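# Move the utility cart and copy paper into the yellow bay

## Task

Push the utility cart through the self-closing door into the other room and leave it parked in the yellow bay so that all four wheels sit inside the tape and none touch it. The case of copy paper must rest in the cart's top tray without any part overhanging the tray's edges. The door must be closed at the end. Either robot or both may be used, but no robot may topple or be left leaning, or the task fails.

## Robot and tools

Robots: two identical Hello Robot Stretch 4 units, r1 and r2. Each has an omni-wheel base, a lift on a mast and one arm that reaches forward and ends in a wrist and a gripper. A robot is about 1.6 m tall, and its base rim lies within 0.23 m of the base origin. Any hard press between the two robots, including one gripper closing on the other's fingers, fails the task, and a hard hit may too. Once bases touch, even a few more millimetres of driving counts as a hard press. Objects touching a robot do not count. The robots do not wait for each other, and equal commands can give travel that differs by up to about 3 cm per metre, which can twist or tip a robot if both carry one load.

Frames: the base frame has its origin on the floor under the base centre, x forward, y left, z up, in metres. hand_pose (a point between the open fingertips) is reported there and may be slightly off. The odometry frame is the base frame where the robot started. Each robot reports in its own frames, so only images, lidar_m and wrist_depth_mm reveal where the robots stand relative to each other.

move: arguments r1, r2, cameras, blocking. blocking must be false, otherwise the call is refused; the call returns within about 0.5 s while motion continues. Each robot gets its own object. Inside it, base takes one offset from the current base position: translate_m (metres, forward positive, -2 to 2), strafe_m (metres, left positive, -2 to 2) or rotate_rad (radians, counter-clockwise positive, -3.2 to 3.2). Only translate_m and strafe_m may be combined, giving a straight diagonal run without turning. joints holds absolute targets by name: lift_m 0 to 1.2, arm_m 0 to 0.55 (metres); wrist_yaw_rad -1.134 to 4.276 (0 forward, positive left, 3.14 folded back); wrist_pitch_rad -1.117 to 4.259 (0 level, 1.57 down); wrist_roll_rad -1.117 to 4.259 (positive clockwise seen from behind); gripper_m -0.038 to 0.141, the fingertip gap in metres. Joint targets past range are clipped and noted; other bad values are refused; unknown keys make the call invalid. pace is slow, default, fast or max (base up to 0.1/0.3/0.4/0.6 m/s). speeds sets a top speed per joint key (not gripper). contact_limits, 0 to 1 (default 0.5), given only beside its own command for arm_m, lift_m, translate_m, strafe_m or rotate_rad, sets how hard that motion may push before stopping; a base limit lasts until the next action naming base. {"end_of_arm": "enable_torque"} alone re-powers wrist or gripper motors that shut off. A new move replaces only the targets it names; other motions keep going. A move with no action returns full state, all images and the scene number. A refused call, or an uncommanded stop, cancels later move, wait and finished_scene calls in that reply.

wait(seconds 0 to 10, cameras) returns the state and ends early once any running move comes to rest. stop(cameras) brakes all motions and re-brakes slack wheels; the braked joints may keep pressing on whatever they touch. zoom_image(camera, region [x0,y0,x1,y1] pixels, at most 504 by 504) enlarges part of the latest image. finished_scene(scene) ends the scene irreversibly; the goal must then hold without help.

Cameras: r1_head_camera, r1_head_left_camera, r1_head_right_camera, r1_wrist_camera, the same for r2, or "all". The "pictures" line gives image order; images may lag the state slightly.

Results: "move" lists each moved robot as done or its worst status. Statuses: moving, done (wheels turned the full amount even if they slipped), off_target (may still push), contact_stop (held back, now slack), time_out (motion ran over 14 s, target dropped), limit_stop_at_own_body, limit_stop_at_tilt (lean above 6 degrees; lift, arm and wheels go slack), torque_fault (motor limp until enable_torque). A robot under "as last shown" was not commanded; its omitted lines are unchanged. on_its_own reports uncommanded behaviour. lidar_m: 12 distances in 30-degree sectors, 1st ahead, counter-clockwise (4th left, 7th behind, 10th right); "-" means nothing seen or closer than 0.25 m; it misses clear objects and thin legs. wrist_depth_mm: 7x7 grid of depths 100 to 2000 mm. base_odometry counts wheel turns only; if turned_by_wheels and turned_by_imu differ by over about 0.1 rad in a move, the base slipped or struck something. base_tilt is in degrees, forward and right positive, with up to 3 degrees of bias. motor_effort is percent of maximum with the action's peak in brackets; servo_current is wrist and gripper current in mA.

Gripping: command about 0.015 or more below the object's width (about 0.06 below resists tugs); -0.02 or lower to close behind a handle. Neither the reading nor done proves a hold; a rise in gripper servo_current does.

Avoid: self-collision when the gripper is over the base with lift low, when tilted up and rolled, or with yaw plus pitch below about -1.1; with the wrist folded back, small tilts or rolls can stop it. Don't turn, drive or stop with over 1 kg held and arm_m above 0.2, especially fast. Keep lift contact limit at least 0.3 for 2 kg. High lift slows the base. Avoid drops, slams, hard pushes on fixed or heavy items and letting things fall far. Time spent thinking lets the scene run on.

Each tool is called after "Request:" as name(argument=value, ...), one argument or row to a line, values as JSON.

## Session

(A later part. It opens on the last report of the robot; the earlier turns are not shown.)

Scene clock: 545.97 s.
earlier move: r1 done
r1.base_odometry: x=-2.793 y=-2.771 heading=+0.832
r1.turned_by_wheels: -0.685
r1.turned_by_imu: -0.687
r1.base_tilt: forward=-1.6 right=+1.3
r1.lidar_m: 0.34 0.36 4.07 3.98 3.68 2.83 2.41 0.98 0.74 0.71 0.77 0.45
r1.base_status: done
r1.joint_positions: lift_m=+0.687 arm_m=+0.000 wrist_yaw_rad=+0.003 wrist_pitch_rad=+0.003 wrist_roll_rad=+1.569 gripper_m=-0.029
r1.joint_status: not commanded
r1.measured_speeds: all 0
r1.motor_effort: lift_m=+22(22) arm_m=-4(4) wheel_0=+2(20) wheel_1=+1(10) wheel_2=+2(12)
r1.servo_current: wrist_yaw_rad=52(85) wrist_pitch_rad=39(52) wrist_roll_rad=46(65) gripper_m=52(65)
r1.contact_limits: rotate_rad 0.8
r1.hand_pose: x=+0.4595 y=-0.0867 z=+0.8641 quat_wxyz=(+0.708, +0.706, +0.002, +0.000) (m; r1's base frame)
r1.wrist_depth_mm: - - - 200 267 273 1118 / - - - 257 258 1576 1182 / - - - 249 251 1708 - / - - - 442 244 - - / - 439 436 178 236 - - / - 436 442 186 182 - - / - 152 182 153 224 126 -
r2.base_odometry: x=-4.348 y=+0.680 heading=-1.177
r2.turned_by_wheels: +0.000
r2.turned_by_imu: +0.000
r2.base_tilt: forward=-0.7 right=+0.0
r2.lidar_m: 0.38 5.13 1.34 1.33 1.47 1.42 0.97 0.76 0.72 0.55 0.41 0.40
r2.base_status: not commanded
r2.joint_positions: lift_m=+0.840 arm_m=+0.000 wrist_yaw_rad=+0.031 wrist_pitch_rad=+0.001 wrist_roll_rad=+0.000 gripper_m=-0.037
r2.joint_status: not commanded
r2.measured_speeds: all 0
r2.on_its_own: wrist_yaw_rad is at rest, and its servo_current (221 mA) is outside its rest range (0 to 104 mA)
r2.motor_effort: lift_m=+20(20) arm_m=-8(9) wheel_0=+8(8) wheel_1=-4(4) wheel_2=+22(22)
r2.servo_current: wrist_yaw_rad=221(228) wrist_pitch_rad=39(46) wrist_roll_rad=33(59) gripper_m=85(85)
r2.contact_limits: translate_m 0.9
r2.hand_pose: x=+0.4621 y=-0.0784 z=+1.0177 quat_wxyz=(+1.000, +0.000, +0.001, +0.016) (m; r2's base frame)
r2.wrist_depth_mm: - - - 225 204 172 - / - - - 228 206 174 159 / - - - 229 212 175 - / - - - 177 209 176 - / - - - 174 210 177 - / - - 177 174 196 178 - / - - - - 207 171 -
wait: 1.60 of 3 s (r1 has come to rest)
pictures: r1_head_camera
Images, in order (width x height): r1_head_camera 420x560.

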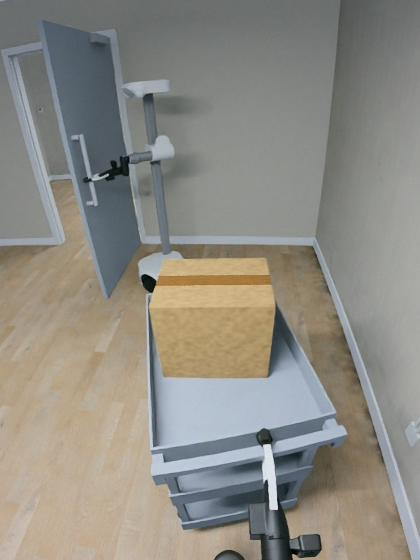

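Request:
move(
  r1={"base":{"translate_m":-1.05,"strafe_m":1.95},"contact_limits":{"translate_m":0.8}},
  blocking=false,
)

Request:
wait(
  seconds=10,
  cameras=["r1_head_camera","r1_head_right_camera"],
)

Scene clock: 552.40 s.
move: r1 moving
r1.base_odometry: x=-2.824 y=-2.763 heading=+0.831
r1.turned_by_wheels: +0.000
r1.turned_by_imu: +0.000
r1.base_tilt: forward=-1.5 right=+1.3
r1.lidar_m: 0.36 0.36 4.05 3.96 3.68 2.80 2.42 1.03 0.76 0.73 0.79 0.41
r1.base_status: translate_m moving; strafe_m moving
r1.joint_positions: lift_m=+0.687 arm_m=+0.000 wrist_yaw_rad=+0.003 wrist_pitch_rad=+0.003 wrist_roll_rad=+1.569 gripper_m=-0.029
r1.joint_status: not commanded
r1.measured_speeds: translate_m=-0.057 strafe_m=+0.108 rotate_rad=-0.005 lift_m=+0.000 arm_m=+0.000 wrist_yaw_rad=+0.000 wrist_pitch_rad=+0.000 wrist_roll_rad=+0.000
r1.motor_effort: lift_m=+22(22) arm_m=-4(4) wheel_0=-14(15) wheel_1=+5(7) wheel_2=+8(10)
r1.servo_current: wrist_yaw_rad=39(59) wrist_pitch_rad=46(46) wrist_roll_rad=46(59) gripper_m=52(59)
r1.contact_limits: translate_m 0.8
r1.hand_pose: x=+0.4595 y=-0.0867 z=+0.8641 quat_wxyz=(+0.708, +0.706, +0.002, +0.000) (m; r1's base frame)
r1.wrist_depth_mm: - - - - 265 271 274 / - - - 256 256 1464 1160 / - - - 248 248 1756 - / - - - 436 243 - - / - 436 439 178 236 - - / - 442 190 186 182 - - / - 152 445 132 224 125 -
r2.base_odometry: x=-4.348 y=+0.680 heading=-1.177
r2.turned_by_wheels: +0.000
r2.turned_by_imu: +0.000
r2.base_tilt: forward=-0.6 right=+0.0
r2.lidar_m: 0.39 5.14 1.33 1.35 1.45 1.42 0.95 0.73 0.73 0.57 0.42 0.42
r2.base_status: not commanded
r2.joint_positions: lift_m=+0.840 arm_m=+0.000 wrist_yaw_rad=+0.031 wrist_pitch_rad=+0.001 wrist_roll_rad=+0.000 gripper_m=-0.037
r2.joint_status: not commanded
r2.measured_speeds: all 0
r2.motor_effort: lift_m=+20(20) arm_m=-8(9) wheel_0=+8(8) wheel_1=-4(4) wheel_2=+22(22)
r2.servo_current: wrist_yaw_rad=202(221) wrist_pitch_rad=33(39) wrist_roll_rad=46(52) gripper_m=85(85)
r2.contact_limits: translate_m 0.9
r2.hand_pose: x=+0.4621 y=-0.0784 z=+1.0177 quat_wxyz=(+1.000, +0.000, +0.001, +0.016) (m; r2's base frame)
r2.wrist_depth_mm: - - - 225 204 172 - / - - - 228 205 174 159 / - - - 229 211 175 - / - - - 177 208 176 - / - - - 174 209 177 - / - - 177 173 195 178 - / - - - - 206 171 -
pictures: none

Scene clock: 560.77 s.
earlier move: r1 done
r1.base_odometry: x=-4.941 y=-2.231 heading=+0.831
r1.turned_by_wheels: +0.000
r1.turned_by_imu: -0.015
r1.base_tilt: forward=-1.6 right=+1.3
r1.lidar_m: 0.45 2.90 2.14 2.08 2.16 1.64 1.60 1.71 2.48 2.61 0.45 0.32
r1.base_status: done
r1.joint_positions: lift_m=+0.687 arm_m=+0.000 wrist_yaw_rad=-0.014 wrist_pitch_rad=+0.006 wrist_roll_rad=+1.570 gripper_m=-0.029
r1.joint_status: not commanded
r1.measured_speeds: all 0
r1.motor_effort: lift_m=+22(22) arm_m=+4(4) wheel_0=-3(25) wheel_1=+0(7) wheel_2=-2(14)
r1.servo_current: wrist_yaw_rad=72(247) wrist_pitch_rad=46(59) wrist_roll_rad=39(72) gripper_m=52(65)
r1.contact_limits: translate_m 0.8
r1.hand_pose: x=+0.4580 y=-0.0914 z=+0.8631 quat_wxyz=(+0.707, +0.707, -0.003, -0.007) (m; r1's base frame)
r1.wrist_depth_mm: - - - - - - - / - - - - - - - / - - - - - - - / - - - - - - - / - - - - - - - / - - - - - 421 427 / - - - 108 165 132 1281
r2.base_odometry: x=-4.348 y=+0.680 heading=-1.177
r2.turned_by_wheels: +0.000
r2.turned_by_imu: +0.001
r2.base_tilt: forward=-0.6 right=+0.0
r2.lidar_m: 0.39 2.58 2.89 1.89 1.46 1.43 0.96 0.74 0.72 0.56 0.44 0.42
r2.base_status: not commanded
r2.joint_positions: lift_m=+0.840 arm_m=+0.000 wrist_yaw_rad=+0.031 wrist_pitch_rad=+0.001 wrist_roll_rad=+0.000 gripper_m=-0.037
r2.joint_status: not commanded
r2.measured_speeds: all 0
r2.on_its_own: wrist_yaw_rad is at rest, and its servo_current (215 mA) is outside its rest range (0 to 104 mA)
r2.motor_effort: lift_m=+20(20) arm_m=-8(9) wheel_0=+7(8) wheel_1=-4(4) wheel_2=+22(22)
r2.servo_current: wrist_yaw_rad=215(234) wrist_pitch_rad=39(52) wrist_roll_rad=39(65) gripper_m=78(85)
r2.contact_limits: translate_m 0.9
r2.hand_pose: x=+0.4621 y=-0.0784 z=+1.0177 quat_wxyz=(+1.000, +0.000, +0.001, +0.016) (m; r2's base frame)
r2.wrist_depth_mm: - - - 224 204 173 - / - - - 229 205 174 158 / - - - 229 211 175 - / - - - 177 209 176 - / - - - 174 210 177 - / - - 177 173 196 178 - / - - - - 206 171 -
wait: 8.37 of 10 s (r1 has come to rest)
pictures: r1_head_camera, r1_head_right_camera
Images, in order (width x height): r1_head_camera 420x560, r1_head_right_camera 420x672.

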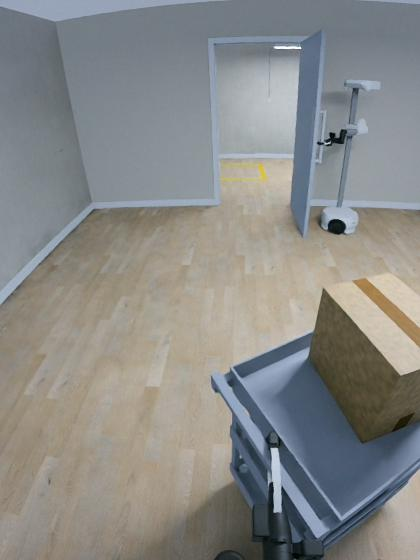

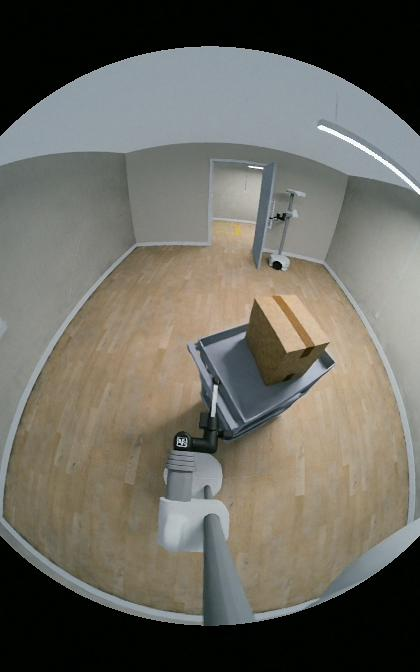

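Request:
move(
  r1={"base":{"translate_m":-0.8,"strafe_m":-0.25},"contact_limits":{"translate_m":0.8}},
  blocking=false,
)

Request:
wait(
  seconds=6,
  cameras=["r1_head_camera"],
)

Scene clock: 569.57 s.
move: r1 moving
r1.base_odometry: x=-4.955 y=-2.260 heading=+0.831
r1.turned_by_wheels: +0.000
r1.turned_by_imu: +0.000
r1.base_tilt: forward=-1.5 right=+1.3
r1.lidar_m: 0.45 2.93 2.17 2.11 2.15 1.61 1.57 1.65 2.42 2.60 0.50 0.30
r1.base_status: translate_m moving; strafe_m moving
r1.joint_positions: lift_m=+0.687 arm_m=+0.000 wrist_yaw_rad=-0.003 wrist_pitch_rad=+0.007 wrist_roll_rad=+1.570 gripper_m=-0.029
r1.joint_status: not commanded
r1.measured_speeds: translate_m=-0.121 strafe_m=-0.038 rotate_rad=+0.003 lift_m=+0.000 arm_m=+0.000 wrist_yaw_rad=+0.001 wrist_pitch_rad=+0.000 wrist_roll_rad=+0.000
r1.motor_effort: lift_m=+22(22) arm_m=-4(4) wheel_0=-3(10) wheel_1=-9(10) wheel_2=+11(11)
r1.servo_current: wrist_yaw_rad=46(85) wrist_pitch_rad=52(52) wrist_roll_rad=52(65) gripper_m=46(59)
r1.contact_limits: translate_m 0.8
r1.hand_pose: x=+0.4591 y=-0.0882 z=+0.8630 quat_wxyz=(+0.707, +0.707, +0.001, -0.003) (m; r1's base frame)
r1.wrist_depth_mm: - - - - - - - / - - - - - - - / - - - - - - - / - - - - - - - / - - - - - - - / - - - - - 421 424 / - - - 109 164 1430 1255
r2.base_odometry: x=-4.348 y=+0.680 heading=-1.177
r2.turned_by_wheels: +0.000
r2.turned_by_imu: +0.000
r2.base_tilt: forward=-0.6 right=+0.0
r2.lidar_m: 0.37 2.61 2.88 1.87 1.47 1.43 0.95 0.74 0.72 0.56 0.43 0.40
r2.base_status: not commanded
r2.joint_positions: lift_m=+0.840 arm_m=+0.000 wrist_yaw_rad=+0.031 wrist_pitch_rad=+0.001 wrist_roll_rad=+0.000 gripper_m=-0.037
r2.joint_status: not commanded
r2.measured_speeds: all 0
r2.motor_effort: lift_m=+20(20) arm_m=-8(8) wheel_0=+7(7) wheel_1=-3(4) wheel_2=+22(22)
r2.servo_current: wrist_yaw_rad=221(228) wrist_pitch_rad=39(46) wrist_roll_rad=46(52) gripper_m=72(85)
r2.contact_limits: translate_m 0.9
r2.hand_pose: x=+0.4621 y=-0.0784 z=+1.0177 quat_wxyz=(+1.000, +0.000, +0.001, +0.016) (m; r2's base frame)
r2.wrist_depth_mm: - - - 224 204 172 - / - - - 227 205 174 159 / - - - 229 211 175 - / - - - 177 208 176 - / - - - 174 210 177 - / - - 177 173 195 178 - / - - - - 206 171 -
pictures: none

Scene clock: 573.30 s.
earlier move: r1 done
r1.base_odometry: x=-5.296 y=-2.990 heading=+0.831
r1.turned_by_wheels: +0.000
r1.turned_by_imu: +0.000
r1.base_tilt: forward=-1.6 right=+1.2
r1.lidar_m: 0.25 0.25 2.46 2.41 1.13 0.84 0.80 0.86 1.26 2.31 2.44 0.50
r1.base_status: done
r1.joint_positions: lift_m=+0.687 arm_m=+0.000 wrist_yaw_rad=+0.003 wrist_pitch_rad=+0.007 wrist_roll_rad=+1.570 gripper_m=-0.029
r1.joint_status: not commanded
r1.measured_speeds: all 0
r1.motor_effort: lift_m=+22(22) arm_m=+0(4) wheel_0=+0(10) wheel_1=+0(10) wheel_2=+1(15)
r1.servo_current: wrist_yaw_rad=65(85) wrist_pitch_rad=46(59) wrist_roll_rad=52(72) gripper_m=59(59)
r1.contact_limits: translate_m 0.8
r1.hand_pose: x=+0.4596 y=-0.0864 z=+0.8630 quat_wxyz=(+0.707, +0.707, +0.004, -0.001) (m; r1's base frame)
r1.wrist_depth_mm: - - - - - 1708 1205 / - - - - - 1708 1205 / - - - 312 351 355 355 / - - - - 312 1618 1205 / - - - 253 259 1708 - / - - - 185 232 1756 - / - 399 177 149 202 - -
r2.base_odometry: x=-4.348 y=+0.680 heading=-1.177
r2.turned_by_wheels: +0.000
r2.turned_by_imu: +0.001
r2.base_tilt: forward=-0.7 right=+0.0
r2.lidar_m: 0.39 3.43 4.06 1.85 1.46 1.43 0.97 0.75 0.73 0.54 0.43 0.38
r2.base_status: not commanded
r2.joint_positions: lift_m=+0.840 arm_m=+0.000 wrist_yaw_rad=+0.031 wrist_pitch_rad=+0.001 wrist_roll_rad=+0.000 gripper_m=-0.037
r2.joint_status: not commanded
r2.measured_speeds: all 0
r2.on_its_own: wrist_yaw_rad is at rest, and its servo_current (215 mA) is outside its rest range (0 to 104 mA)
r2.motor_effort: lift_m=+20(20) arm_m=-8(9) wheel_0=+7(8) wheel_1=-4(4) wheel_2=+22(22)
r2.servo_current: wrist_yaw_rad=215(228) wrist_pitch_rad=39(46) wrist_roll_rad=46(65) gripper_m=72(85)
r2.contact_limits: translate_m 0.9
r2.hand_pose: x=+0.4621 y=-0.0784 z=+1.0177 quat_wxyz=(+1.000, +0.000, +0.001, +0.016) (m; r2's base frame)
r2.wrist_depth_mm: - - - 224 204 173 - / - - - 228 204 175 159 / - - - 229 211 175 - / - - - 177 208 176 - / - - - 174 210 177 - / - - 177 174 195 178 - / - - - - 206 171 -
wait: 3.73 of 6 s (r1 has come to rest)
pictures: r1_head_camera
Images, in order (width x height): r1_head_camera 420x560.

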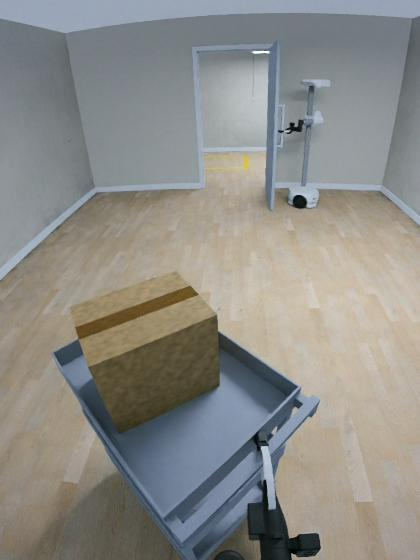

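Request:
move(
  r1={"base":{"strafe_m":0.45},"pace":"slow","contact_limits":{"strafe_m":0.8}},
  blocking=false,
)

Request:
wait(
  seconds=6,
  cameras=["r1_head_camera"],
)

Scene clock: 581.87 s.
move: r1 moving
r1.base_odometry: x=-5.306 y=-2.981 heading=+0.831
r1.turned_by_wheels: +0.000
r1.turned_by_imu: +0.000
r1.base_tilt: forward=-1.6 right=+1.3
r1.lidar_m: 0.25 0.25 2.44 2.41 1.14 0.84 0.82 0.89 1.29 2.32 2.46 0.48
r1.base_status: strafe_m moving
r1.joint_positions: lift_m=+0.687 arm_m=+0.000 wrist_yaw_rad=+0.003 wrist_pitch_rad=+0.007 wrist_roll_rad=+1.570 gripper_m=-0.029
r1.joint_status: not commanded
r1.measured_speeds: translate_m=+0.000 strafe_m=+0.056 rotate_rad=-0.003 lift_m=+0.000 arm_m=+0.000 wrist_yaw_rad=+0.000 wrist_pitch_rad=+0.000 wrist_roll_rad=+0.000
r1.motor_effort: lift_m=+22(22) arm_m=+4(4) wheel_0=-7(7) wheel_1=+8(8) wheel_2=-1(1)
r1.servo_current: wrist_yaw_rad=39(65) wrist_pitch_rad=46(65) wrist_roll_rad=46(65) gripper_m=52(59)
r1.contact_limits: strafe_m 0.8
r1.hand_pose: x=+0.4595 y=-0.0867 z=+0.8630 quat_wxyz=(+0.707, +0.707, +0.003, -0.001) (m; r1's base frame)
r1.wrist_depth_mm: - - - - - 1756 1205 / - - - - - 1708 1229 / - - - 324 351 1537 1118 / - - - - 349 1618 1205 / - - - 256 262 1661 - / - - - 185 183 1708 - / - 402 180 145 200 - -
r2.base_odometry: x=-4.348 y=+0.680 heading=-1.177
r2.turned_by_wheels: +0.000
r2.turned_by_imu: +0.000
r2.base_tilt: forward=-0.6 right=+0.0
r2.lidar_m: 0.41 3.42 4.10 1.89 1.45 1.43 0.97 0.74 0.72 0.56 0.43 0.41
r2.base_status: not commanded
r2.joint_positions: lift_m=+0.840 arm_m=+0.000 wrist_yaw_rad=+0.031 wrist_pitch_rad=+0.001 wrist_roll_rad=+0.000 gripper_m=-0.037
r2.joint_status: not commanded
r2.measured_speeds: all 0
r2.motor_effort: lift_m=+20(20) arm_m=-8(8) wheel_0=+7(8) wheel_1=-4(4) wheel_2=+22(22)
r2.servo_current: wrist_yaw_rad=208(228) wrist_pitch_rad=39(46) wrist_roll_rad=46(59) gripper_m=78(78)
r2.contact_limits: translate_m 0.9
r2.hand_pose: x=+0.4621 y=-0.0784 z=+1.0177 quat_wxyz=(+1.000, +0.000, +0.001, +0.016) (m; r2's base frame)
r2.wrist_depth_mm: - - - 225 204 172 - / - - - 228 205 174 158 / - - - 229 211 175 - / - - - 177 208 176 - / - - - 174 210 177 - / - - 177 173 196 178 - / - - - - 206 171 -
pictures: none

Scene clock: 587.00 s.
earlier move: r1 done
r1.base_odometry: x=-5.628 y=-2.687 heading=+0.831
r1.turned_by_wheels: +0.000
r1.turned_by_imu: -0.002
r1.base_tilt: forward=-1.6 right=+1.3
r1.lidar_m: 0.25 0.25 2.01 1.97 1.11 0.82 0.79 0.85 1.23 2.75 2.92 0.50
r1.base_status: done
r1.joint_positions: lift_m=+0.687 arm_m=+0.000 wrist_yaw_rad=-0.009 wrist_pitch_rad=+0.007 wrist_roll_rad=+1.570 gripper_m=-0.029
r1.joint_status: not commanded
r1.measured_speeds: all 0
r1.motor_effort: lift_m=+22(22) arm_m=+4(4) wheel_0=-5(17) wheel_1=+4(8) wheel_2=-5(9)
r1.servo_current: wrist_yaw_rad=72(91) wrist_pitch_rad=46(65) wrist_roll_rad=59(72) gripper_m=52(65)
r1.contact_limits: strafe_m 0.8
r1.hand_pose: x=+0.4585 y=-0.0901 z=+0.8630 quat_wxyz=(+0.707, +0.707, -0.001, -0.006) (m; r1's base frame)
r1.wrist_depth_mm: - - - - - 1661 1182 / - - - - - 1708 1182 / - - - 329 - 1499 1098 / - - - - 347 1499 427 / - - - 256 263 1808 1308 / - - 210 170 182 1708 - / - 397 387 - 196 133 -
r2.base_odometry: x=-4.348 y=+0.680 heading=-1.177
r2.turned_by_wheels: +0.000
r2.turned_by_imu: +0.001
r2.base_tilt: forward=-0.6 right=+0.0
r2.lidar_m: 0.41 3.63 4.10 1.87 1.48 1.42 0.95 0.74 0.72 0.55 0.42 0.42
r2.base_status: not commanded
r2.joint_positions: lift_m=+0.840 arm_m=+0.000 wrist_yaw_rad=+0.031 wrist_pitch_rad=+0.001 wrist_roll_rad=+0.000 gripper_m=-0.037
r2.joint_status: not commanded
r2.measured_speeds: all 0
r2.on_its_own: wrist_yaw_rad is at rest, and its servo_current (228 mA) is outside its rest range (0 to 104 mA)
r2.motor_effort: lift_m=+20(20) arm_m=-8(9) wheel_0=+7(8) wheel_1=-4(4) wheel_2=+22(22)
r2.servo_current: wrist_yaw_rad=228(228) wrist_pitch_rad=33(52) wrist_roll_rad=46(59) gripper_m=78(91)
r2.contact_limits: translate_m 0.9
r2.hand_pose: x=+0.4621 y=-0.0784 z=+1.0177 quat_wxyz=(+1.000, +0.000, +0.001, +0.016) (m; r2's base frame)
r2.wrist_depth_mm: - - - 225 204 173 - / - - - 228 205 174 159 / - - - 229 211 176 - / - - - 177 208 176 - / - - - 174 210 177 - / - - 177 173 196 178 - / - - - - 206 170 -
wait: 5.13 of 6 s (r1 has come to rest)
pictures: r1_head_camera
Images, in order (width x height): r1_head_camera 420x560.

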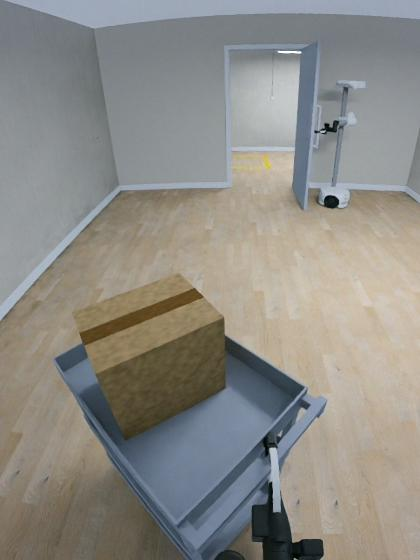

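Request:
move(
  r1={"base":{"rotate_rad":0.5},"pace":"slow","contact_limits":{"rotate_rad":0.8}},
  blocking=false,
)

Request:
wait(
  seconds=4,
  cameras=["r1_head_camera"],
)

Scene clock: 596.30 s.
move: r1 moving
r1.base_odometry: x=-5.628 y=-2.687 heading=+0.955
r1.turned_by_wheels: +0.124
r1.turned_by_imu: +0.119
r1.base_tilt: forward=-1.6 right=+1.3
r1.lidar_m: 0.25 0.25 1.99 1.96 1.01 0.79 0.79 0.89 1.45 2.76 3.07 0.45
r1.base_status: rotate_rad moving
r1.joint_positions: lift_m=+0.687 arm_m=+0.000 wrist_yaw_rad=-0.020 wrist_pitch_rad=+0.007 wrist_roll_rad=+1.570 gripper_m=-0.029
r1.joint_status: not commanded
r1.measured_speeds: translate_m=+0.003 strafe_m=-0.002 rotate_rad=+0.489 lift_m=+0.000 arm_m=+0.000 wrist_yaw_rad=-0.007 wrist_pitch_rad=+0.000 wrist_roll_rad=+0.000
r1.motor_effort: lift_m=+22(22) arm_m=+3(4) wheel_0=-19(19) wheel_1=-8(8) wheel_2=-22(22)
r1.servo_current: wrist_yaw_rad=104(117) wrist_pitch_rad=52(52) wrist_roll_rad=59(59) gripper_m=52(59)
r1.contact_limits: rotate_rad 0.8
r1.hand_pose: x=+0.4575 y=-0.0931 z=+0.8631 quat_wxyz=(+0.707, +0.707, -0.005, -0.009) (m; r1's base frame)
r1.wrist_depth_mm: - - - - - 1708 1229 / - - - 310 - 1708 1229 / - - - - 347 351 353 / - - - - 297 1756 1229 / - - - 251 246 1756 - / - - 187 163 180 1708 - / - 382 392 - 200 134 -
r2.base_odometry: x=-4.348 y=+0.680 heading=-1.177
r2.turned_by_wheels: +0.000
r2.turned_by_imu: +0.000
r2.base_tilt: forward=-0.6 right=+0.0
r2.lidar_m: 0.37 3.64 4.08 1.87 1.43 1.43 0.95 0.75 0.72 0.55 0.41 0.40
r2.base_status: not commanded
r2.joint_positions: lift_m=+0.840 arm_m=+0.000 wrist_yaw_rad=+0.031 wrist_pitch_rad=+0.001 wrist_roll_rad=+0.000 gripper_m=-0.037
r2.joint_status: not commanded
r2.measured_speeds: all 0
r2.motor_effort: lift_m=+20(20) arm_m=-8(8) wheel_0=+7(7) wheel_1=-4(4) wheel_2=+22(23)
r2.servo_current: wrist_yaw_rad=215(221) wrist_pitch_rad=39(46) wrist_roll_rad=52(52) gripper_m=78(85)
r2.contact_limits: translate_m 0.9
r2.hand_pose: x=+0.4621 y=-0.0784 z=+1.0177 quat_wxyz=(+1.000, +0.000, +0.001, +0.016) (m; r2's base frame)
r2.wrist_depth_mm: - - - 225 204 172 - / - - - 228 205 174 159 / - - - 229 212 175 - / - - - 177 208 176 - / - - - 174 210 177 - / - - 177 174 196 179 - / - - - - 207 170 -
pictures: none

Scene clock: 597.60 s.
earlier move: r1 done
r1.base_odometry: x=-5.628 y=-2.687 heading=+1.331
r1.turned_by_wheels: +0.377
r1.turned_by_imu: +0.369
r1.base_tilt: forward=-1.6 right=+1.3
r1.lidar_m: 0.31 0.32 1.97 1.16 0.84 0.79 0.85 1.17 2.76 2.89 3.99 0.47
r1.base_status: done
r1.joint_positions: lift_m=+0.687 arm_m=+0.000 wrist_yaw_rad=+0.016 wrist_pitch_rad=+0.007 wrist_roll_rad=+1.570 gripper_m=-0.029
r1.joint_status: not commanded
r1.measured_speeds: all 0
r1.motor_effort: lift_m=+22(22) arm_m=-4(4) wheel_0=+2(20) wheel_1=-3(10) wheel_2=+3(22)
r1.servo_current: wrist_yaw_rad=104(143) wrist_pitch_rad=46(52) wrist_roll_rad=39(65) gripper_m=46(59)
r1.contact_limits: rotate_rad 0.8
r1.hand_pose: x=+0.4607 y=-0.0827 z=+0.8630 quat_wxyz=(+0.707, +0.707, +0.008, +0.003) (m; r1's base frame)
r1.wrist_depth_mm: - - - 237 - 1708 1205 / - - - - 297 307 309 / - - - - 272 1661 1229 / - - - 258 257 1921 - / - - - 241 241 - - / - 427 427 176 232 - - / - 421 178 164 216 - -
r2.base_odometry: x=-4.348 y=+0.680 heading=-1.177
r2.turned_by_wheels: +0.000
r2.turned_by_imu: +0.000
r2.base_tilt: forward=-0.6 right=+0.1
r2.lidar_m: 0.39 3.79 4.07 1.90 1.47 1.40 0.97 0.74 0.72 0.56 0.42 0.40
r2.base_status: not commanded
r2.joint_positions: lift_m=+0.840 arm_m=+0.000 wrist_yaw_rad=+0.031 wrist_pitch_rad=+0.001 wrist_roll_rad=+0.000 gripper_m=-0.037
r2.joint_status: not commanded
r2.measured_speeds: all 0
r2.on_its_own: wrist_yaw_rad is at rest, and its servo_current (215 mA) is outside its rest range (0 to 104 mA)
r2.motor_effort: lift_m=+20(20) arm_m=-8(9) wheel_0=+7(8) wheel_1=-4(4) wheel_2=+22(23)
r2.servo_current: wrist_yaw_rad=215(221) wrist_pitch_rad=46(52) wrist_roll_rad=52(65) gripper_m=78(85)
r2.contact_limits: translate_m 0.9
r2.hand_pose: x=+0.4621 y=-0.0784 z=+1.0177 quat_wxyz=(+1.000, +0.000, +0.001, +0.016) (m; r2's base frame)
r2.wrist_depth_mm: - - - 225 204 172 - / - - - 228 205 175 159 / - - - 229 211 176 - / - - - 177 208 175 - / - - - 174 209 177 - / - - 177 174 195 179 - / - - - - 207 171 -
wait: 1.30 of 4 s (r1 has come to rest)
pictures: r1_head_camera
Images, in order (width x height): r1_head_camera 420x560.

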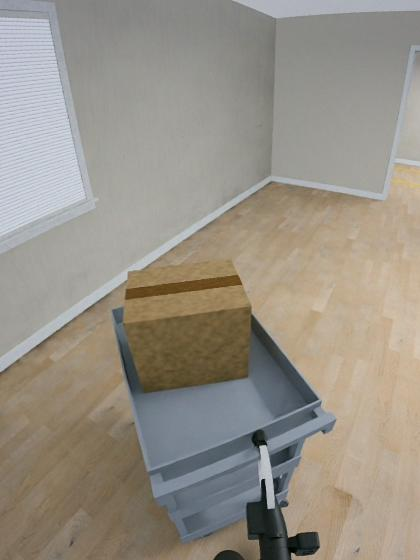

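Request:
move(
  r1={"base":{"strafe_m":0.4},"pace":"slow","contact_limits":{"strafe_m":0.8}},
  blocking=false,
)

Request:
wait(
  seconds=5.5,
  cameras=["r1_head_camera"],
)

Request:
move(
  r1={"base":{"rotate_rad":-0.35},"pace":"slow","contact_limits":{"rotate_rad":0.8}},
  blocking=false,
)

Request:
wait(
  seconds=3,
  cameras=["r1_head_camera"],
)

Scene clock: 607.93 s.
move: r1 moving
r1.base_odometry: x=-5.642 y=-2.683 heading=+1.331
r1.turned_by_wheels: +0.000
r1.turned_by_imu: -0.001
r1.base_tilt: forward=-1.6 right=+1.3
r1.lidar_m: 0.33 0.32 1.97 1.15 0.85 0.78 0.83 1.16 2.75 2.88 3.97 0.46
r1.base_status: strafe_m moving
r1.joint_positions: lift_m=+0.687 arm_m=+0.000 wrist_yaw_rad=+0.003 wrist_pitch_rad=+0.007 wrist_roll_rad=+1.570 gripper_m=-0.029
r1.joint_status: not commanded
r1.measured_speeds: translate_m=+0.000 strafe_m=+0.056 rotate_rad=-0.002 lift_m=+0.000 arm_m=+0.000 wrist_yaw_rad=-0.033 wrist_pitch_rad=+0.000 wrist_roll_rad=+0.000
r1.motor_effort: lift_m=+22(22) arm_m=-4(4) wheel_0=-10(10) wheel_1=+5(7) wheel_2=+1(2)
r1.servo_current: wrist_yaw_rad=46(98) wrist_pitch_rad=52(52) wrist_roll_rad=39(59) gripper_m=52(59)
r1.contact_limits: strafe_m 0.8
r1.hand_pose: x=+0.4596 y=-0.0865 z=+0.8630 quat_wxyz=(+0.707, +0.707, +0.003, -0.001) (m; r1's base frame)
r1.wrist_depth_mm: - - - 241 - 1661 1205 / - - - - 300 309 310 / - - - - 276 1708 1229 / - - - 260 259 1863 - / - - - 241 241 - - / - 427 424 183 231 - - / - 413 180 164 215 - -
r2.base_odometry: x=-4.348 y=+0.680 heading=-1.177
r2.turned_by_wheels: +0.000
r2.turned_by_imu: +0.000
r2.base_tilt: forward=-0.6 right=+0.0
r2.lidar_m: 0.40 3.80 4.11 1.90 1.44 1.43 0.97 0.74 0.74 0.54 0.39 0.40
r2.base_status: not commanded
r2.joint_positions: lift_m=+0.840 arm_m=+0.000 wrist_yaw_rad=+0.031 wrist_pitch_rad=+0.001 wrist_roll_rad=+0.000 gripper_m=-0.037
r2.joint_status: not commanded
r2.measured_speeds: all 0
r2.motor_effort: lift_m=+20(20) arm_m=-8(9) wheel_0=+7(8) wheel_1=-4(4) wheel_2=+22(22)
r2.servo_current: wrist_yaw_rad=208(228) wrist_pitch_rad=33(46) wrist_roll_rad=46(65) gripper_m=78(85)
r2.contact_limits: translate_m 0.9
r2.hand_pose: x=+0.4621 y=-0.0784 z=+1.0177 quat_wxyz=(+1.000, +0.000, +0.001, +0.016) (m; r2's base frame)
r2.wrist_depth_mm: - - - 225 204 172 - / - - - 228 205 175 158 / - - - 229 211 175 - / - - - 177 208 177 - / - - - 174 210 177 - / - - 177 173 196 178 - / - - - - 207 171 -
pictures: none

Scene clock: 612.60 s.
earlier move: r1 done
r1.base_odometry: x=-6.016 y=-2.592 heading=+1.330
r1.turned_by_wheels: +0.000
r1.turned_by_imu: -0.001
r1.base_tilt: forward=-1.6 right=+1.3
r1.lidar_m: 0.32 0.30 1.62 0.83 0.61 0.59 0.63 0.89 2.57 3.22 4.34 0.46
r1.base_status: done
r1.joint_positions: lift_m=+0.687 arm_m=+0.000 wrist_yaw_rad=-0.008 wrist_pitch_rad=+0.007 wrist_roll_rad=+1.570 gripper_m=-0.029
r1.joint_status: not commanded
r1.measured_speeds: all 0
r1.motor_effort: lift_m=+22(22) arm_m=+4(4) wheel_0=-5(13) wheel_1=+2(7) wheel_2=-5(8)
r1.servo_current: wrist_yaw_rad=59(98) wrist_pitch_rad=46(59) wrist_roll_rad=39(65) gripper_m=46(59)
r1.contact_limits: strafe_m 0.8
r1.hand_pose: x=+0.4586 y=-0.0896 z=+0.8630 quat_wxyz=(+0.707, +0.707, +0.000, -0.005) (m; r1's base frame)
r1.wrist_depth_mm: - - - 231 - 1756 1205 / - - - - 293 298 300 / - - - - 264 1756 1229 / - - - 254 253 1863 - / - 436 439 238 239 - - / - 430 427 183 182 - - / - 421 182 163 217 - -
r2.base_odometry: x=-4.348 y=+0.680 heading=-1.177
r2.turned_by_wheels: +0.000
r2.turned_by_imu: +0.001
r2.base_tilt: forward=-0.6 right=+0.0
r2.lidar_m: 0.41 4.04 4.08 1.87 1.45 1.43 0.97 0.75 0.71 0.57 0.43 0.40
r2.base_status: not commanded
r2.joint_positions: lift_m=+0.840 arm_m=+0.000 wrist_yaw_rad=+0.031 wrist_pitch_rad=+0.001 wrist_roll_rad=+0.000 gripper_m=-0.037
r2.joint_status: not commanded
r2.measured_speeds: all 0
r2.on_its_own: wrist_yaw_rad is at rest, and its servo_current (215 mA) is outside its rest range (0 to 104 mA)
r2.motor_effort: lift_m=+20(20) arm_m=-8(9) wheel_0=+8(8) wheel_1=-3(4) wheel_2=+22(22)
r2.servo_current: wrist_yaw_rad=215(228) wrist_pitch_rad=46(52) wrist_roll_rad=46(65) gripper_m=78(85)
r2.contact_limits: translate_m 0.9
r2.hand_pose: x=+0.4621 y=-0.0784 z=+1.0177 quat_wxyz=(+1.000, +0.000, +0.001, +0.016) (m; r2's base frame)
r2.wrist_depth_mm: - - - 226 204 172 - / - - - 228 205 175 159 / - - - 229 211 175 - / - - - 177 208 176 - / - - - 174 210 177 - / - - 176 173 196 178 - / - - - - 207 171 -
wait: 4.67 of 5.5 s (r1 has come to rest)
pictures: r1_head_camera
Images, in order (width x height): r1_head_camera 420x560.

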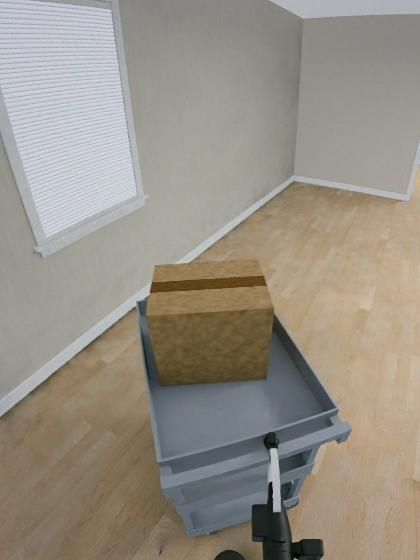

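Scene clock: 613.10 s.
move: r1 moving
r1.base_odometry: x=-6.017 y=-2.592 heading=+1.207
r1.turned_by_wheels: -0.123
r1.turned_by_imu: -0.123
r1.base_tilt: forward=-1.6 right=+1.2
r1.lidar_m: 0.34 0.32 1.64 1.00 0.66 0.59 0.61 0.78 1.74 3.15 4.00 0.45
r1.base_status: rotate_rad moving
r1.joint_positions: lift_m=+0.687 arm_m=+0.000 wrist_yaw_rad=+0.014 wrist_pitch_rad=+0.007 wrist_roll_rad=+1.570 gripper_m=-0.029
r1.joint_status: not commanded
r1.measured_speeds: translate_m=+0.002 strafe_m=+0.000 rotate_rad=-0.481 lift_m=+0.000 arm_m=+0.000 wrist_yaw_rad=+0.089 wrist_pitch_rad=+0.000 wrist_roll_rad=+0.000
r1.motor_effort: lift_m=+22(22) arm_m=+0(4) wheel_0=+16(16) wheel_1=+7(8) wheel_2=+12(12)
r1.servo_current: wrist_yaw_rad=85(85) wrist_pitch_rad=52(52) wrist_roll_rad=39(65) gripper_m=46(52)
r1.contact_limits: rotate_rad 0.8
r1.hand_pose: x=+0.4605 y=-0.0832 z=+0.8630 quat_wxyz=(+0.707, +0.707, +0.007, +0.003) (m; r1's base frame)
r1.wrist_depth_mm: - - - 240 - 1661 1182 / - - - - 296 303 306 / - - - 264 271 1808 1205 / - - - 257 257 1808 - / - - - 240 240 - - / - 427 430 177 233 - - / - 421 178 163 177 - -
r2.base_odometry: x=-4.348 y=+0.680 heading=-1.177
r2.turned_by_wheels: +0.000
r2.turned_by_imu: +0.000
r2.base_tilt: forward=-0.6 right=+0.0
r2.lidar_m: 0.40 4.06 4.05 1.86 1.47 1.42 0.98 0.74 0.72 0.57 0.42 0.41
r2.base_status: not commanded
r2.joint_positions: lift_m=+0.840 arm_m=+0.000 wrist_yaw_rad=+0.031 wrist_pitch_rad=+0.001 wrist_roll_rad=+0.000 gripper_m=-0.037
r2.joint_status: not commanded
r2.measured_speeds: all 0
r2.motor_effort: lift_m=+20(20) arm_m=-8(8) wheel_0=+7(8) wheel_1=-4(4) wheel_2=+22(22)
r2.servo_current: wrist_yaw_rad=215(228) wrist_pitch_rad=46(46) wrist_roll_rad=39(59) gripper_m=78(78)
r2.contact_limits: translate_m 0.9
r2.hand_pose: x=+0.4621 y=-0.0784 z=+1.0177 quat_wxyz=(+1.000, +0.000, +0.001, +0.016) (m; r2's base frame)
r2.wrist_depth_mm: - - - 224 204 173 - / - - - 228 204 175 159 / - - - 229 211 175 - / - - - 177 209 177 - / - - - 174 208 177 - / - - 177 174 196 178 - / - - - - 206 170 -
pictures: none

Scene clock: 614.17 s.
earlier move: r1 done
r1.base_odometry: x=-6.017 y=-2.592 heading=+0.980
r1.turned_by_wheels: -0.227
r1.turned_by_imu: -0.226
r1.base_tilt: forward=-1.6 right=+1.3
r1.lidar_m: 0.25 0.25 1.63 1.40 0.73 0.59 0.59 0.68 1.14 3.09 3.48 0.48
r1.base_status: done
r1.joint_positions: lift_m=+0.687 arm_m=+0.000 wrist_yaw_rad=-0.004 wrist_pitch_rad=+0.007 wrist_roll_rad=+1.570 gripper_m=-0.029
r1.joint_status: not commanded
r1.measured_speeds: all 0
r1.motor_effort: lift_m=+22(22) arm_m=+4(4) wheel_0=+0(19) wheel_1=+1(8) wheel_2=-2(20)
r1.servo_current: wrist_yaw_rad=59(130) wrist_pitch_rad=52(59) wrist_roll_rad=39(65) gripper_m=46(59)
r1.contact_limits: rotate_rad 0.8
r1.hand_pose: x=+0.4589 y=-0.0885 z=+0.8630 quat_wxyz=(+0.707, +0.707, +0.001, -0.004) (m; r1's base frame)
r1.wrist_depth_mm: - - - - - 1708 1229 / - - - - - 1708 1229 / - - - 332 - 1576 1160 / - - - - 347 1537 430 / - - - 257 257 1708 1281 / - - 208 183 182 1618 - / - - 180 - 196 - -
r2.base_odometry: x=-4.348 y=+0.680 heading=-1.177
r2.turned_by_wheels: +0.000
r2.turned_by_imu: +0.000
r2.base_tilt: forward=-0.7 right=+0.1
r2.lidar_m: 0.40 4.10 4.07 1.89 1.47 1.42 0.98 0.72 0.73 0.55 0.42 0.40
r2.base_status: not commanded
r2.joint_positions: lift_m=+0.840 arm_m=+0.000 wrist_yaw_rad=+0.031 wrist_pitch_rad=+0.001 wrist_roll_rad=+0.000 gripper_m=-0.037
r2.joint_status: not commanded
r2.measured_speeds: all 0
r2.on_its_own: wrist_yaw_rad is at rest, and its servo_current (221 mA) is outside its rest range (0 to 104 mA)
r2.motor_effort: lift_m=+20(20) arm_m=-8(9) wheel_0=+7(8) wheel_1=-4(4) wheel_2=+22(22)
r2.servo_current: wrist_yaw_rad=221(228) wrist_pitch_rad=33(46) wrist_roll_rad=59(59) gripper_m=78(85)
r2.contact_limits: translate_m 0.9
r2.hand_pose: x=+0.4621 y=-0.0784 z=+1.0177 quat_wxyz=(+1.000, +0.000, +0.001, +0.016) (m; r2's base frame)
r2.wrist_depth_mm: - - - 224 204 172 - / - - - 227 205 174 159 / - - - 229 211 175 - / - - - 177 209 176 - / - - - 174 209 177 - / - - 177 173 195 178 - / - - - - 207 171 -
wait: 1.07 of 3 s (r1 has come to rest)
pictures: r1_head_camera
Images, in order (width x height): r1_head_camera 420x560.

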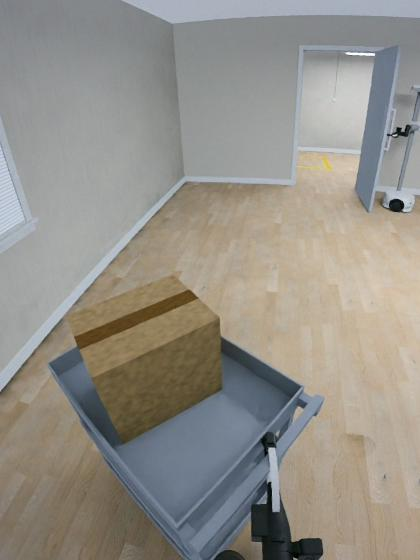

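Request:
move(
  r1={"base":{"rotate_rad":0.75},"pace":"slow","contact_limits":{"rotate_rad":0.8}},
  blocking=false,
)

Request:
wait(
  seconds=4,
  cameras=["r1_head_camera","r1_head_right_camera"],
)

Scene clock: 632.33 s.
move: r1 moving
r1.base_odometry: x=-6.016 y=-2.592 heading=+1.104
r1.turned_by_wheels: +0.124
r1.turned_by_imu: +0.122
r1.base_tilt: forward=-1.6 right=+1.3
r1.lidar_m: 0.25 0.25 1.62 1.13 0.69 0.59 0.59 0.72 1.36 3.10 3.73 0.48
r1.base_status: rotate_rad moving
r1.joint_positions: lift_m=+0.687 arm_m=+0.000 wrist_yaw_rad=-0.018 wrist_pitch_rad=+0.007 wrist_roll_rad=+1.570 gripper_m=-0.029
r1.joint_status: not commanded
r1.measured_speeds: translate_m=-0.004 strafe_m=+0.000 rotate_rad=+0.487 lift_m=+0.000 arm_m=+0.000 wrist_yaw_rad=-0.032 wrist_pitch_rad=+0.000 wrist_roll_rad=+0.000
r1.motor_effort: lift_m=+22(22) arm_m=+4(4) wheel_0=-19(19) wheel_1=-6(8) wheel_2=-17(17)
r1.servo_current: wrist_yaw_rad=104(104) wrist_pitch_rad=52(52) wrist_roll_rad=33(72) gripper_m=59(59)
r1.contact_limits: rotate_rad 0.8
r1.hand_pose: x=+0.4577 y=-0.0925 z=+0.8630 quat_wxyz=(+0.707, +0.707, -0.004, -0.009) (m; r1's base frame)
r1.wrist_depth_mm: - - - - - 1708 1205 / - - - 303 - 1756 1205 / - - - - 342 353 357 / - - - - 294 1708 1281 / - - - 251 250 1708 - / - - 185 - 179 1708 - / - 384 392 131 198 133 -
r2.base_odometry: x=-4.348 y=+0.680 heading=-1.177
r2.turned_by_wheels: +0.000
r2.turned_by_imu: +0.000
r2.base_tilt: forward=-0.6 right=+0.0
r2.lidar_m: 0.41 4.07 4.08 1.87 1.47 1.42 0.98 0.73 0.72 0.56 0.41 0.40
r2.base_status: not commanded
r2.joint_positions: lift_m=+0.840 arm_m=+0.000 wrist_yaw_rad=+0.031 wrist_pitch_rad=+0.001 wrist_roll_rad=+0.000 gripper_m=-0.037
r2.joint_status: not commanded
r2.measured_speeds: all 0
r2.motor_effort: lift_m=+20(20) arm_m=-8(8) wheel_0=+7(8) wheel_1=-4(4) wheel_2=+22(22)
r2.servo_current: wrist_yaw_rad=195(228) wrist_pitch_rad=39(46) wrist_roll_rad=52(65) gripper_m=78(85)
r2.contact_limits: translate_m 0.9
r2.hand_pose: x=+0.4621 y=-0.0784 z=+1.0177 quat_wxyz=(+1.000, +0.000, +0.001, +0.016) (m; r2's base frame)
r2.wrist_depth_mm: - - - 225 204 172 - / - - - 228 206 174 159 / - - - 229 211 175 - / - - - 177 208 176 - / - - - 174 210 177 - / - - 177 173 195 178 - / - - - - 207 171 -
pictures: none

Scene clock: 633.87 s.
earlier move: r1 done
r1.base_odometry: x=-6.017 y=-2.592 heading=+1.730
r1.turned_by_wheels: +0.626
r1.turned_by_imu: +0.625
r1.base_tilt: forward=-1.6 right=+1.3
r1.lidar_m: 0.42 0.52 0.97 0.66 0.57 0.61 0.77 1.71 3.14 3.98 4.35 0.38
r1.base_status: done
r1.joint_positions: lift_m=+0.687 arm_m=+0.000 wrist_yaw_rad=-0.003 wrist_pitch_rad=+0.007 wrist_roll_rad=+1.570 gripper_m=-0.029
r1.joint_status: not commanded
r1.measured_speeds: all 0
r1.motor_effort: lift_m=+22(22) arm_m=+4(4) wheel_0=-5(20) wheel_1=-3(9) wheel_2=+0(20)
r1.servo_current: wrist_yaw_rad=46(124) wrist_pitch_rad=52(59) wrist_roll_rad=33(72) gripper_m=52(65)
r1.contact_limits: rotate_rad 0.8
r1.hand_pose: x=+0.4590 y=-0.0882 z=+0.8630 quat_wxyz=(+0.707, +0.707, +0.001, -0.003) (m; r1's base frame)
r1.wrist_depth_mm: - - - 122 181 - - / - 382 384 - 190 - - / - 402 402 - 201 - - / - 439 445 - 211 - - / 1756 508 492 154 222 - - / 1618 1576 521 174 233 - - / - 133 163 139 176 - 1281
r2.base_odometry: x=-4.348 y=+0.680 heading=-1.177
r2.turned_by_wheels: +0.000
r2.turned_by_imu: +0.000
r2.base_tilt: forward=-0.6 right=+0.0
r2.lidar_m: 0.38 4.05 4.08 1.88 1.46 1.43 0.96 0.74 0.72 0.56 0.44 0.42
r2.base_status: not commanded
r2.joint_positions: lift_m=+0.840 arm_m=+0.000 wrist_yaw_rad=+0.031 wrist_pitch_rad=+0.001 wrist_roll_rad=+0.000 gripper_m=-0.037
r2.joint_status: not commanded
r2.measured_speeds: all 0
r2.on_its_own: wrist_yaw_rad is at rest, and its servo_current (202 mA) is outside its rest range (0 to 104 mA)
r2.motor_effort: lift_m=+20(20) arm_m=-8(9) wheel_0=+8(8) wheel_1=-4(4) wheel_2=+22(22)
r2.servo_current: wrist_yaw_rad=202(228) wrist_pitch_rad=46(46) wrist_roll_rad=46(65) gripper_m=72(85)
r2.contact_limits: translate_m 0.9
r2.hand_pose: x=+0.4621 y=-0.0784 z=+1.0177 quat_wxyz=(+1.000, +0.000, +0.001, +0.016) (m; r2's base frame)
r2.wrist_depth_mm: - - - 224 204 172 - / - - - 227 205 174 159 / - - - 229 211 175 - / - - - 177 208 176 - / - - - 174 210 177 - / - - 177 173 195 178 - / - - - - 206 171 -
wait: 1.53 of 4 s (r1 has come to rest)
pictures: r1_head_camera, r1_head_right_camera
Images, in order (width x height): r1_head_camera 420x560, r1_head_right_camera 420x672.

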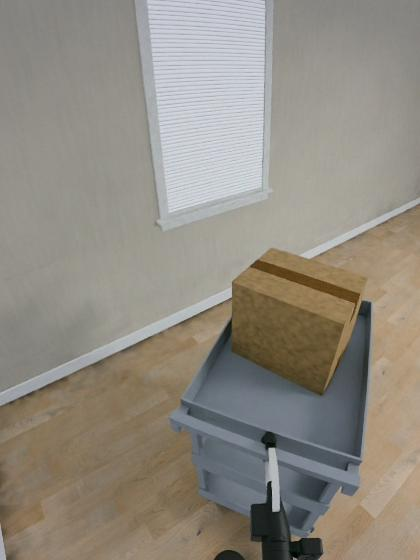

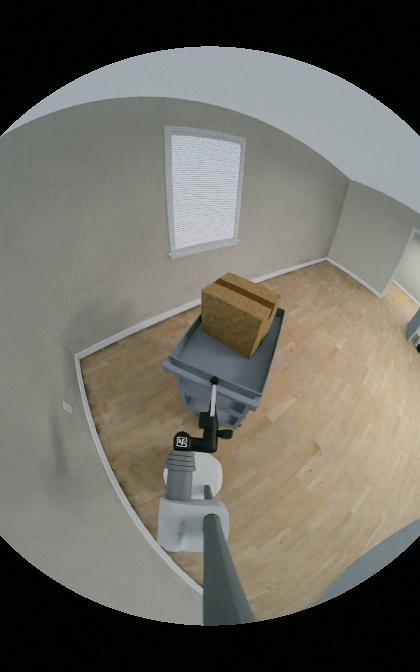

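Request:
move(
  r1={"base":{"translate_m":-0.25,"strafe_m":-0.6},"pace":"slow","contact_limits":{"translate_m":0.8}},
  blocking=false,
)

Request:
wait(
  seconds=8,
  cameras=["r1_head_camera"],
)

Request:
move(
  r1={"base":{"rotate_rad":0.5},"pace":"slow","contact_limits":{"rotate_rad":0.8}},
  blocking=false,
)

Request:
wait(
  seconds=4,
  cameras=["r1_head_camera"],
)

Scene clock: 655.73 s.
move: r1 moving
r1.base_odometry: x=-6.004 y=-2.595 heading=+1.730
r1.turned_by_wheels: +0.000
r1.turned_by_imu: +0.000
r1.base_tilt: forward=-1.5 right=+1.3
r1.lidar_m: 0.42 0.52 1.00 0.64 0.59 0.61 0.80 1.72 3.16 3.96 4.35 0.38
r1.base_status: translate_m moving; strafe_m moving
r1.joint_positions: lift_m=+0.687 arm_m=+0.000 wrist_yaw_rad=-0.002 wrist_pitch_rad=+0.007 wrist_roll_rad=+1.570 gripper_m=-0.029
r1.joint_status: not commanded
r1.measured_speeds: translate_m=-0.018 strafe_m=-0.045 rotate_rad=+0.001 lift_m=+0.000 arm_m=+0.000 wrist_yaw_rad=+0.025 wrist_pitch_rad=+0.000 wrist_roll_rad=+0.000
r1.motor_effort: lift_m=+22(22) arm_m=+2(4) wheel_0=+4(5) wheel_1=-7(8) wheel_2=+5(6)
r1.servo_current: wrist_yaw_rad=59(59) wrist_pitch_rad=52(52) wrist_roll_rad=52(59) gripper_m=52(59)
r1.contact_limits: translate_m 0.8
r1.hand_pose: x=+0.4591 y=-0.0879 z=+0.8630 quat_wxyz=(+0.707, +0.707, +0.002, -0.003) (m; r1's base frame)
r1.wrist_depth_mm: - - 517 119 177 177 - / - 377 379 - 186 - - / - 402 407 - 197 - - / 1983 452 449 - 209 - - / 1756 517 504 152 223 - - / 1576 1618 530 182 232 - - / - 133 156 138 179 - 1281
r2.base_odometry: x=-4.348 y=+0.680 heading=-1.177
r2.turned_by_wheels: +0.000
r2.turned_by_imu: +0.000
r2.base_tilt: forward=-0.6 right=+0.0
r2.lidar_m: 0.39 4.09 4.09 1.87 1.46 1.43 0.98 0.75 0.72 0.58 0.42 0.41
r2.base_status: not commanded
r2.joint_positions: lift_m=+0.840 arm_m=+0.000 wrist_yaw_rad=+0.031 wrist_pitch_rad=+0.001 wrist_roll_rad=+0.000 gripper_m=-0.037
r2.joint_status: not commanded
r2.measured_speeds: all 0
r2.motor_effort: lift_m=+20(20) arm_m=-8(8) wheel_0=+7(7) wheel_1=-4(4) wheel_2=+22(22)
r2.servo_current: wrist_yaw_rad=208(228) wrist_pitch_rad=33(46) wrist_roll_rad=46(59) gripper_m=72(78)
r2.contact_limits: translate_m 0.9
r2.hand_pose: x=+0.4621 y=-0.0784 z=+1.0177 quat_wxyz=(+1.000, +0.000, +0.001, +0.016) (m; r2's base frame)
r2.wrist_depth_mm: - - - 225 204 172 - / - - - 227 205 175 158 / - - - 229 212 175 - / - - - 177 208 176 - / - - - 174 210 177 - / - - 177 174 196 178 - / - - - - 206 171 -
pictures: none

Scene clock: 663.00 s.
earlier move: r1 done
r1.base_odometry: x=-5.385 y=-2.743 heading=+1.731
r1.turned_by_wheels: +0.001
r1.turned_by_imu: -0.001
r1.base_tilt: forward=-1.6 right=+1.3
r1.lidar_m: 0.30 0.25 1.54 0.99 0.92 0.94 1.18 2.54 2.60 3.24 3.88 0.47
r1.base_status: done
r1.joint_positions: lift_m=+0.687 arm_m=+0.000 wrist_yaw_rad=+0.006 wrist_pitch_rad=+0.007 wrist_roll_rad=+1.570 gripper_m=-0.029
r1.joint_status: not commanded
r1.measured_speeds: all 0
r1.motor_effort: lift_m=+22(22) arm_m=-4(4) wheel_0=+6(13) wheel_1=-2(9) wheel_2=+7(10)
r1.servo_current: wrist_yaw_rad=59(78) wrist_pitch_rad=52(59) wrist_roll_rad=46(72) gripper_m=52(59)
r1.contact_limits: translate_m 0.8
r1.hand_pose: x=+0.4599 y=-0.0856 z=+0.8630 quat_wxyz=(+0.707, +0.707, +0.005, +0.000) (m; r1's base frame)
r1.wrist_depth_mm: - - - - - 1756 1205 / - - - - - 1618 1229 / - - - - 327 1537 1160 / - - - - 276 1708 1281 / - - - 251 252 1921 - / - 424 430 183 231 - - / 1921 402 177 154 208 - -
r2.base_odometry: x=-4.348 y=+0.680 heading=-1.177
r2.turned_by_wheels: +0.000
r2.turned_by_imu: +0.001
r2.base_tilt: forward=-0.6 right=+0.0
r2.lidar_m: 0.40 3.87 4.07 1.85 1.46 1.42 0.97 0.75 0.73 0.58 0.43 0.41
r2.base_status: not commanded
r2.joint_positions: lift_m=+0.840 arm_m=+0.000 wrist_yaw_rad=+0.031 wrist_pitch_rad=+0.001 wrist_roll_rad=+0.000 gripper_m=-0.037
r2.joint_status: not commanded
r2.measured_speeds: all 0
r2.on_its_own: wrist_yaw_rad is at rest, and its servo_current (228 mA) is outside its rest range (0 to 104 mA)
r2.motor_effort: lift_m=+20(20) arm_m=-8(9) wheel_0=+7(8) wheel_1=-4(4) wheel_2=+22(23)
r2.servo_current: wrist_yaw_rad=228(228) wrist_pitch_rad=39(52) wrist_roll_rad=39(65) gripper_m=72(85)
r2.contact_limits: translate_m 0.9
r2.hand_pose: x=+0.4621 y=-0.0784 z=+1.0177 quat_wxyz=(+1.000, +0.000, +0.001, +0.016) (m; r2's base frame)
r2.wrist_depth_mm: - - - 225 204 172 - / - - - 227 206 174 159 / - - - 230 211 175 - / - - - 176 208 176 - / - - - 174 210 177 - / - - 177 173 196 178 - / - - - - 206 171 -
wait: 7.27 of 8 s (r1 has come to rest)
pictures: r1_head_camera
Images, in order (width x height): r1_head_camera 420x560.

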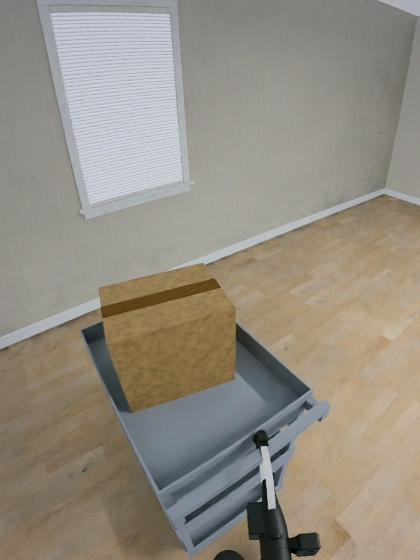

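Scene clock: 663.50 s.
move: r1 moving
r1.base_odometry: x=-5.384 y=-2.743 heading=+1.853
r1.turned_by_wheels: +0.123
r1.turned_by_imu: +0.122
r1.base_tilt: forward=-1.6 right=+1.3
r1.lidar_m: 0.28 0.27 1.35 0.96 0.92 0.95 1.36 2.53 2.64 3.62 3.93 0.46
r1.base_status: rotate_rad moving
r1.joint_positions: lift_m=+0.687 arm_m=+0.000 wrist_yaw_rad=-0.016 wrist_pitch_rad=+0.007 wrist_roll_rad=+1.570 gripper_m=-0.029
r1.joint_status: not commanded
r1.measured_speeds: translate_m=-0.002 strafe_m=+0.001 rotate_rad=+0.478 lift_m=+0.000 arm_m=+0.000 wrist_yaw_rad=-0.093 wrist_pitch_rad=+0.000 wrist_roll_rad=+0.000
r1.motor_effort: lift_m=+22(22) arm_m=+0(4) wheel_0=-14(15) wheel_1=-7(7) wheel_2=-15(15)
r1.servo_current: wrist_yaw_rad=85(85) wrist_pitch_rad=46(52) wrist_roll_rad=39(52) gripper_m=52(52)
r1.contact_limits: rotate_rad 0.8
r1.hand_pose: x=+0.4579 y=-0.0919 z=+0.8630 quat_wxyz=(+0.707, +0.707, -0.003, -0.008) (m; r1's base frame)
r1.wrist_depth_mm: - - - - - 1708 1205 / - - - - 330 1537 1160 / - - - - 307 1661 1205 / - - - 263 263 1756 - / - - - 213 246 1921 - / - 424 185 185 180 - - / 1921 402 399 125 207 - -
r2.base_odometry: x=-4.348 y=+0.680 heading=-1.177
r2.turned_by_wheels: +0.000
r2.turned_by_imu: +0.000
r2.base_tilt: forward=-0.6 right=+0.1
r2.lidar_m: 0.40 3.90 4.07 1.87 1.46 1.45 0.97 0.75 0.72 0.55 0.40 0.41
r2.base_status: not commanded
r2.joint_positions: lift_m=+0.840 arm_m=+0.000 wrist_yaw_rad=+0.031 wrist_pitch_rad=+0.001 wrist_roll_rad=+0.000 gripper_m=-0.037
r2.joint_status: not commanded
r2.measured_speeds: all 0
r2.motor_effort: lift_m=+20(20) arm_m=-8(9) wheel_0=+8(8) wheel_1=-4(4) wheel_2=+22(22)
r2.servo_current: wrist_yaw_rad=208(228) wrist_pitch_rad=39(46) wrist_roll_rad=52(52) gripper_m=78(85)
r2.contact_limits: translate_m 0.9
r2.hand_pose: x=+0.4621 y=-0.0784 z=+1.0177 quat_wxyz=(+1.000, +0.000, +0.001, +0.016) (m; r2's base frame)
r2.wrist_depth_mm: - - - 225 204 172 - / - - - 227 204 174 159 / - - - 229 211 175 - / - - - 177 208 176 - / - - - 175 209 177 - / - - 177 173 196 178 - / - - - - 206 171 -
pictures: none

Scene clock: 664.70 s.
earlier move: r1 done
r1.base_odometry: x=-5.385 y=-2.743 heading=+2.230
r1.turned_by_wheels: +0.376
r1.turned_by_imu: +0.354
r1.base_tilt: forward=-1.6 right=+1.3
r1.lidar_m: 0.40 0.44 1.03 0.93 0.93 1.17 2.37 2.57 3.13 3.89 3.83 0.42
r1.base_status: done
r1.joint_positions: lift_m=+0.687 arm_m=+0.000 wrist_yaw_rad=-0.003 wrist_pitch_rad=+0.007 wrist_roll_rad=+1.570 gripper_m=-0.029
r1.joint_status: not commanded
r1.measured_speeds: all 0
r1.motor_effort: lift_m=+22(22) arm_m=+4(5) wheel_0=-2(19) wheel_1=-3(10) wheel_2=-4(26)
r1.servo_current: wrist_yaw_rad=52(150) wrist_pitch_rad=46(59) wrist_roll_rad=39(65) gripper_m=52(52)
r1.contact_limits: rotate_rad 0.8
r1.hand_pose: x=+0.4590 y=-0.0882 z=+0.8630 quat_wxyz=(+0.707, +0.707, +0.001, -0.003) (m; r1's base frame)
r1.wrist_depth_mm: - - - 215 217 1576 1205 / - - - 219 220 - - / - 421 421 222 224 - - / - 433 436 225 228 - - / - 452 455 229 230 - - / - 473 469 172 232 - - / - 141 170 144 236 - -
r2.base_odometry: x=-4.348 y=+0.680 heading=-1.177
r2.turned_by_wheels: +0.000
r2.turned_by_imu: +0.000
r2.base_tilt: forward=-0.6 right=+0.0
r2.lidar_m: 0.41 4.02 4.08 1.89 1.48 1.42 0.97 0.76 0.73 0.56 0.40 0.39
r2.base_status: not commanded
r2.joint_positions: lift_m=+0.840 arm_m=+0.000 wrist_yaw_rad=+0.031 wrist_pitch_rad=+0.001 wrist_roll_rad=+0.000 gripper_m=-0.037
r2.joint_status: not commanded
r2.measured_speeds: all 0
r2.on_its_own: wrist_yaw_rad is at rest, and its servo_current (221 mA) is outside its rest range (0 to 104 mA)
r2.motor_effort: lift_m=+20(20) arm_m=-9(9) wheel_0=+7(8) wheel_1=-4(4) wheel_2=+22(22)
r2.servo_current: wrist_yaw_rad=221(228) wrist_pitch_rad=46(46) wrist_roll_rad=39(59) gripper_m=78(91)
r2.contact_limits: translate_m 0.9
r2.hand_pose: x=+0.4621 y=-0.0784 z=+1.0177 quat_wxyz=(+1.000, +0.000, +0.001, +0.016) (m; r2's base frame)
r2.wrist_depth_mm: - - - 225 204 172 - / - - - 228 205 174 159 / - - - 228 211 176 - / - - - 177 209 176 - / - - - 174 210 177 - / - - 177 174 196 178 - / - - - - 207 171 -
wait: 1.20 of 4 s (r1 has come to rest)
pictures: r1_head_camera
Images, in order (width x height): r1_head_camera 420x560.

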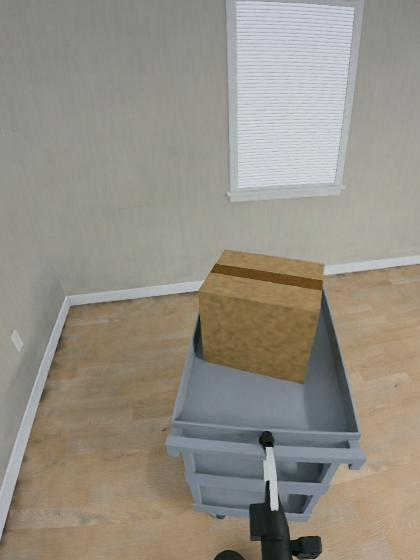

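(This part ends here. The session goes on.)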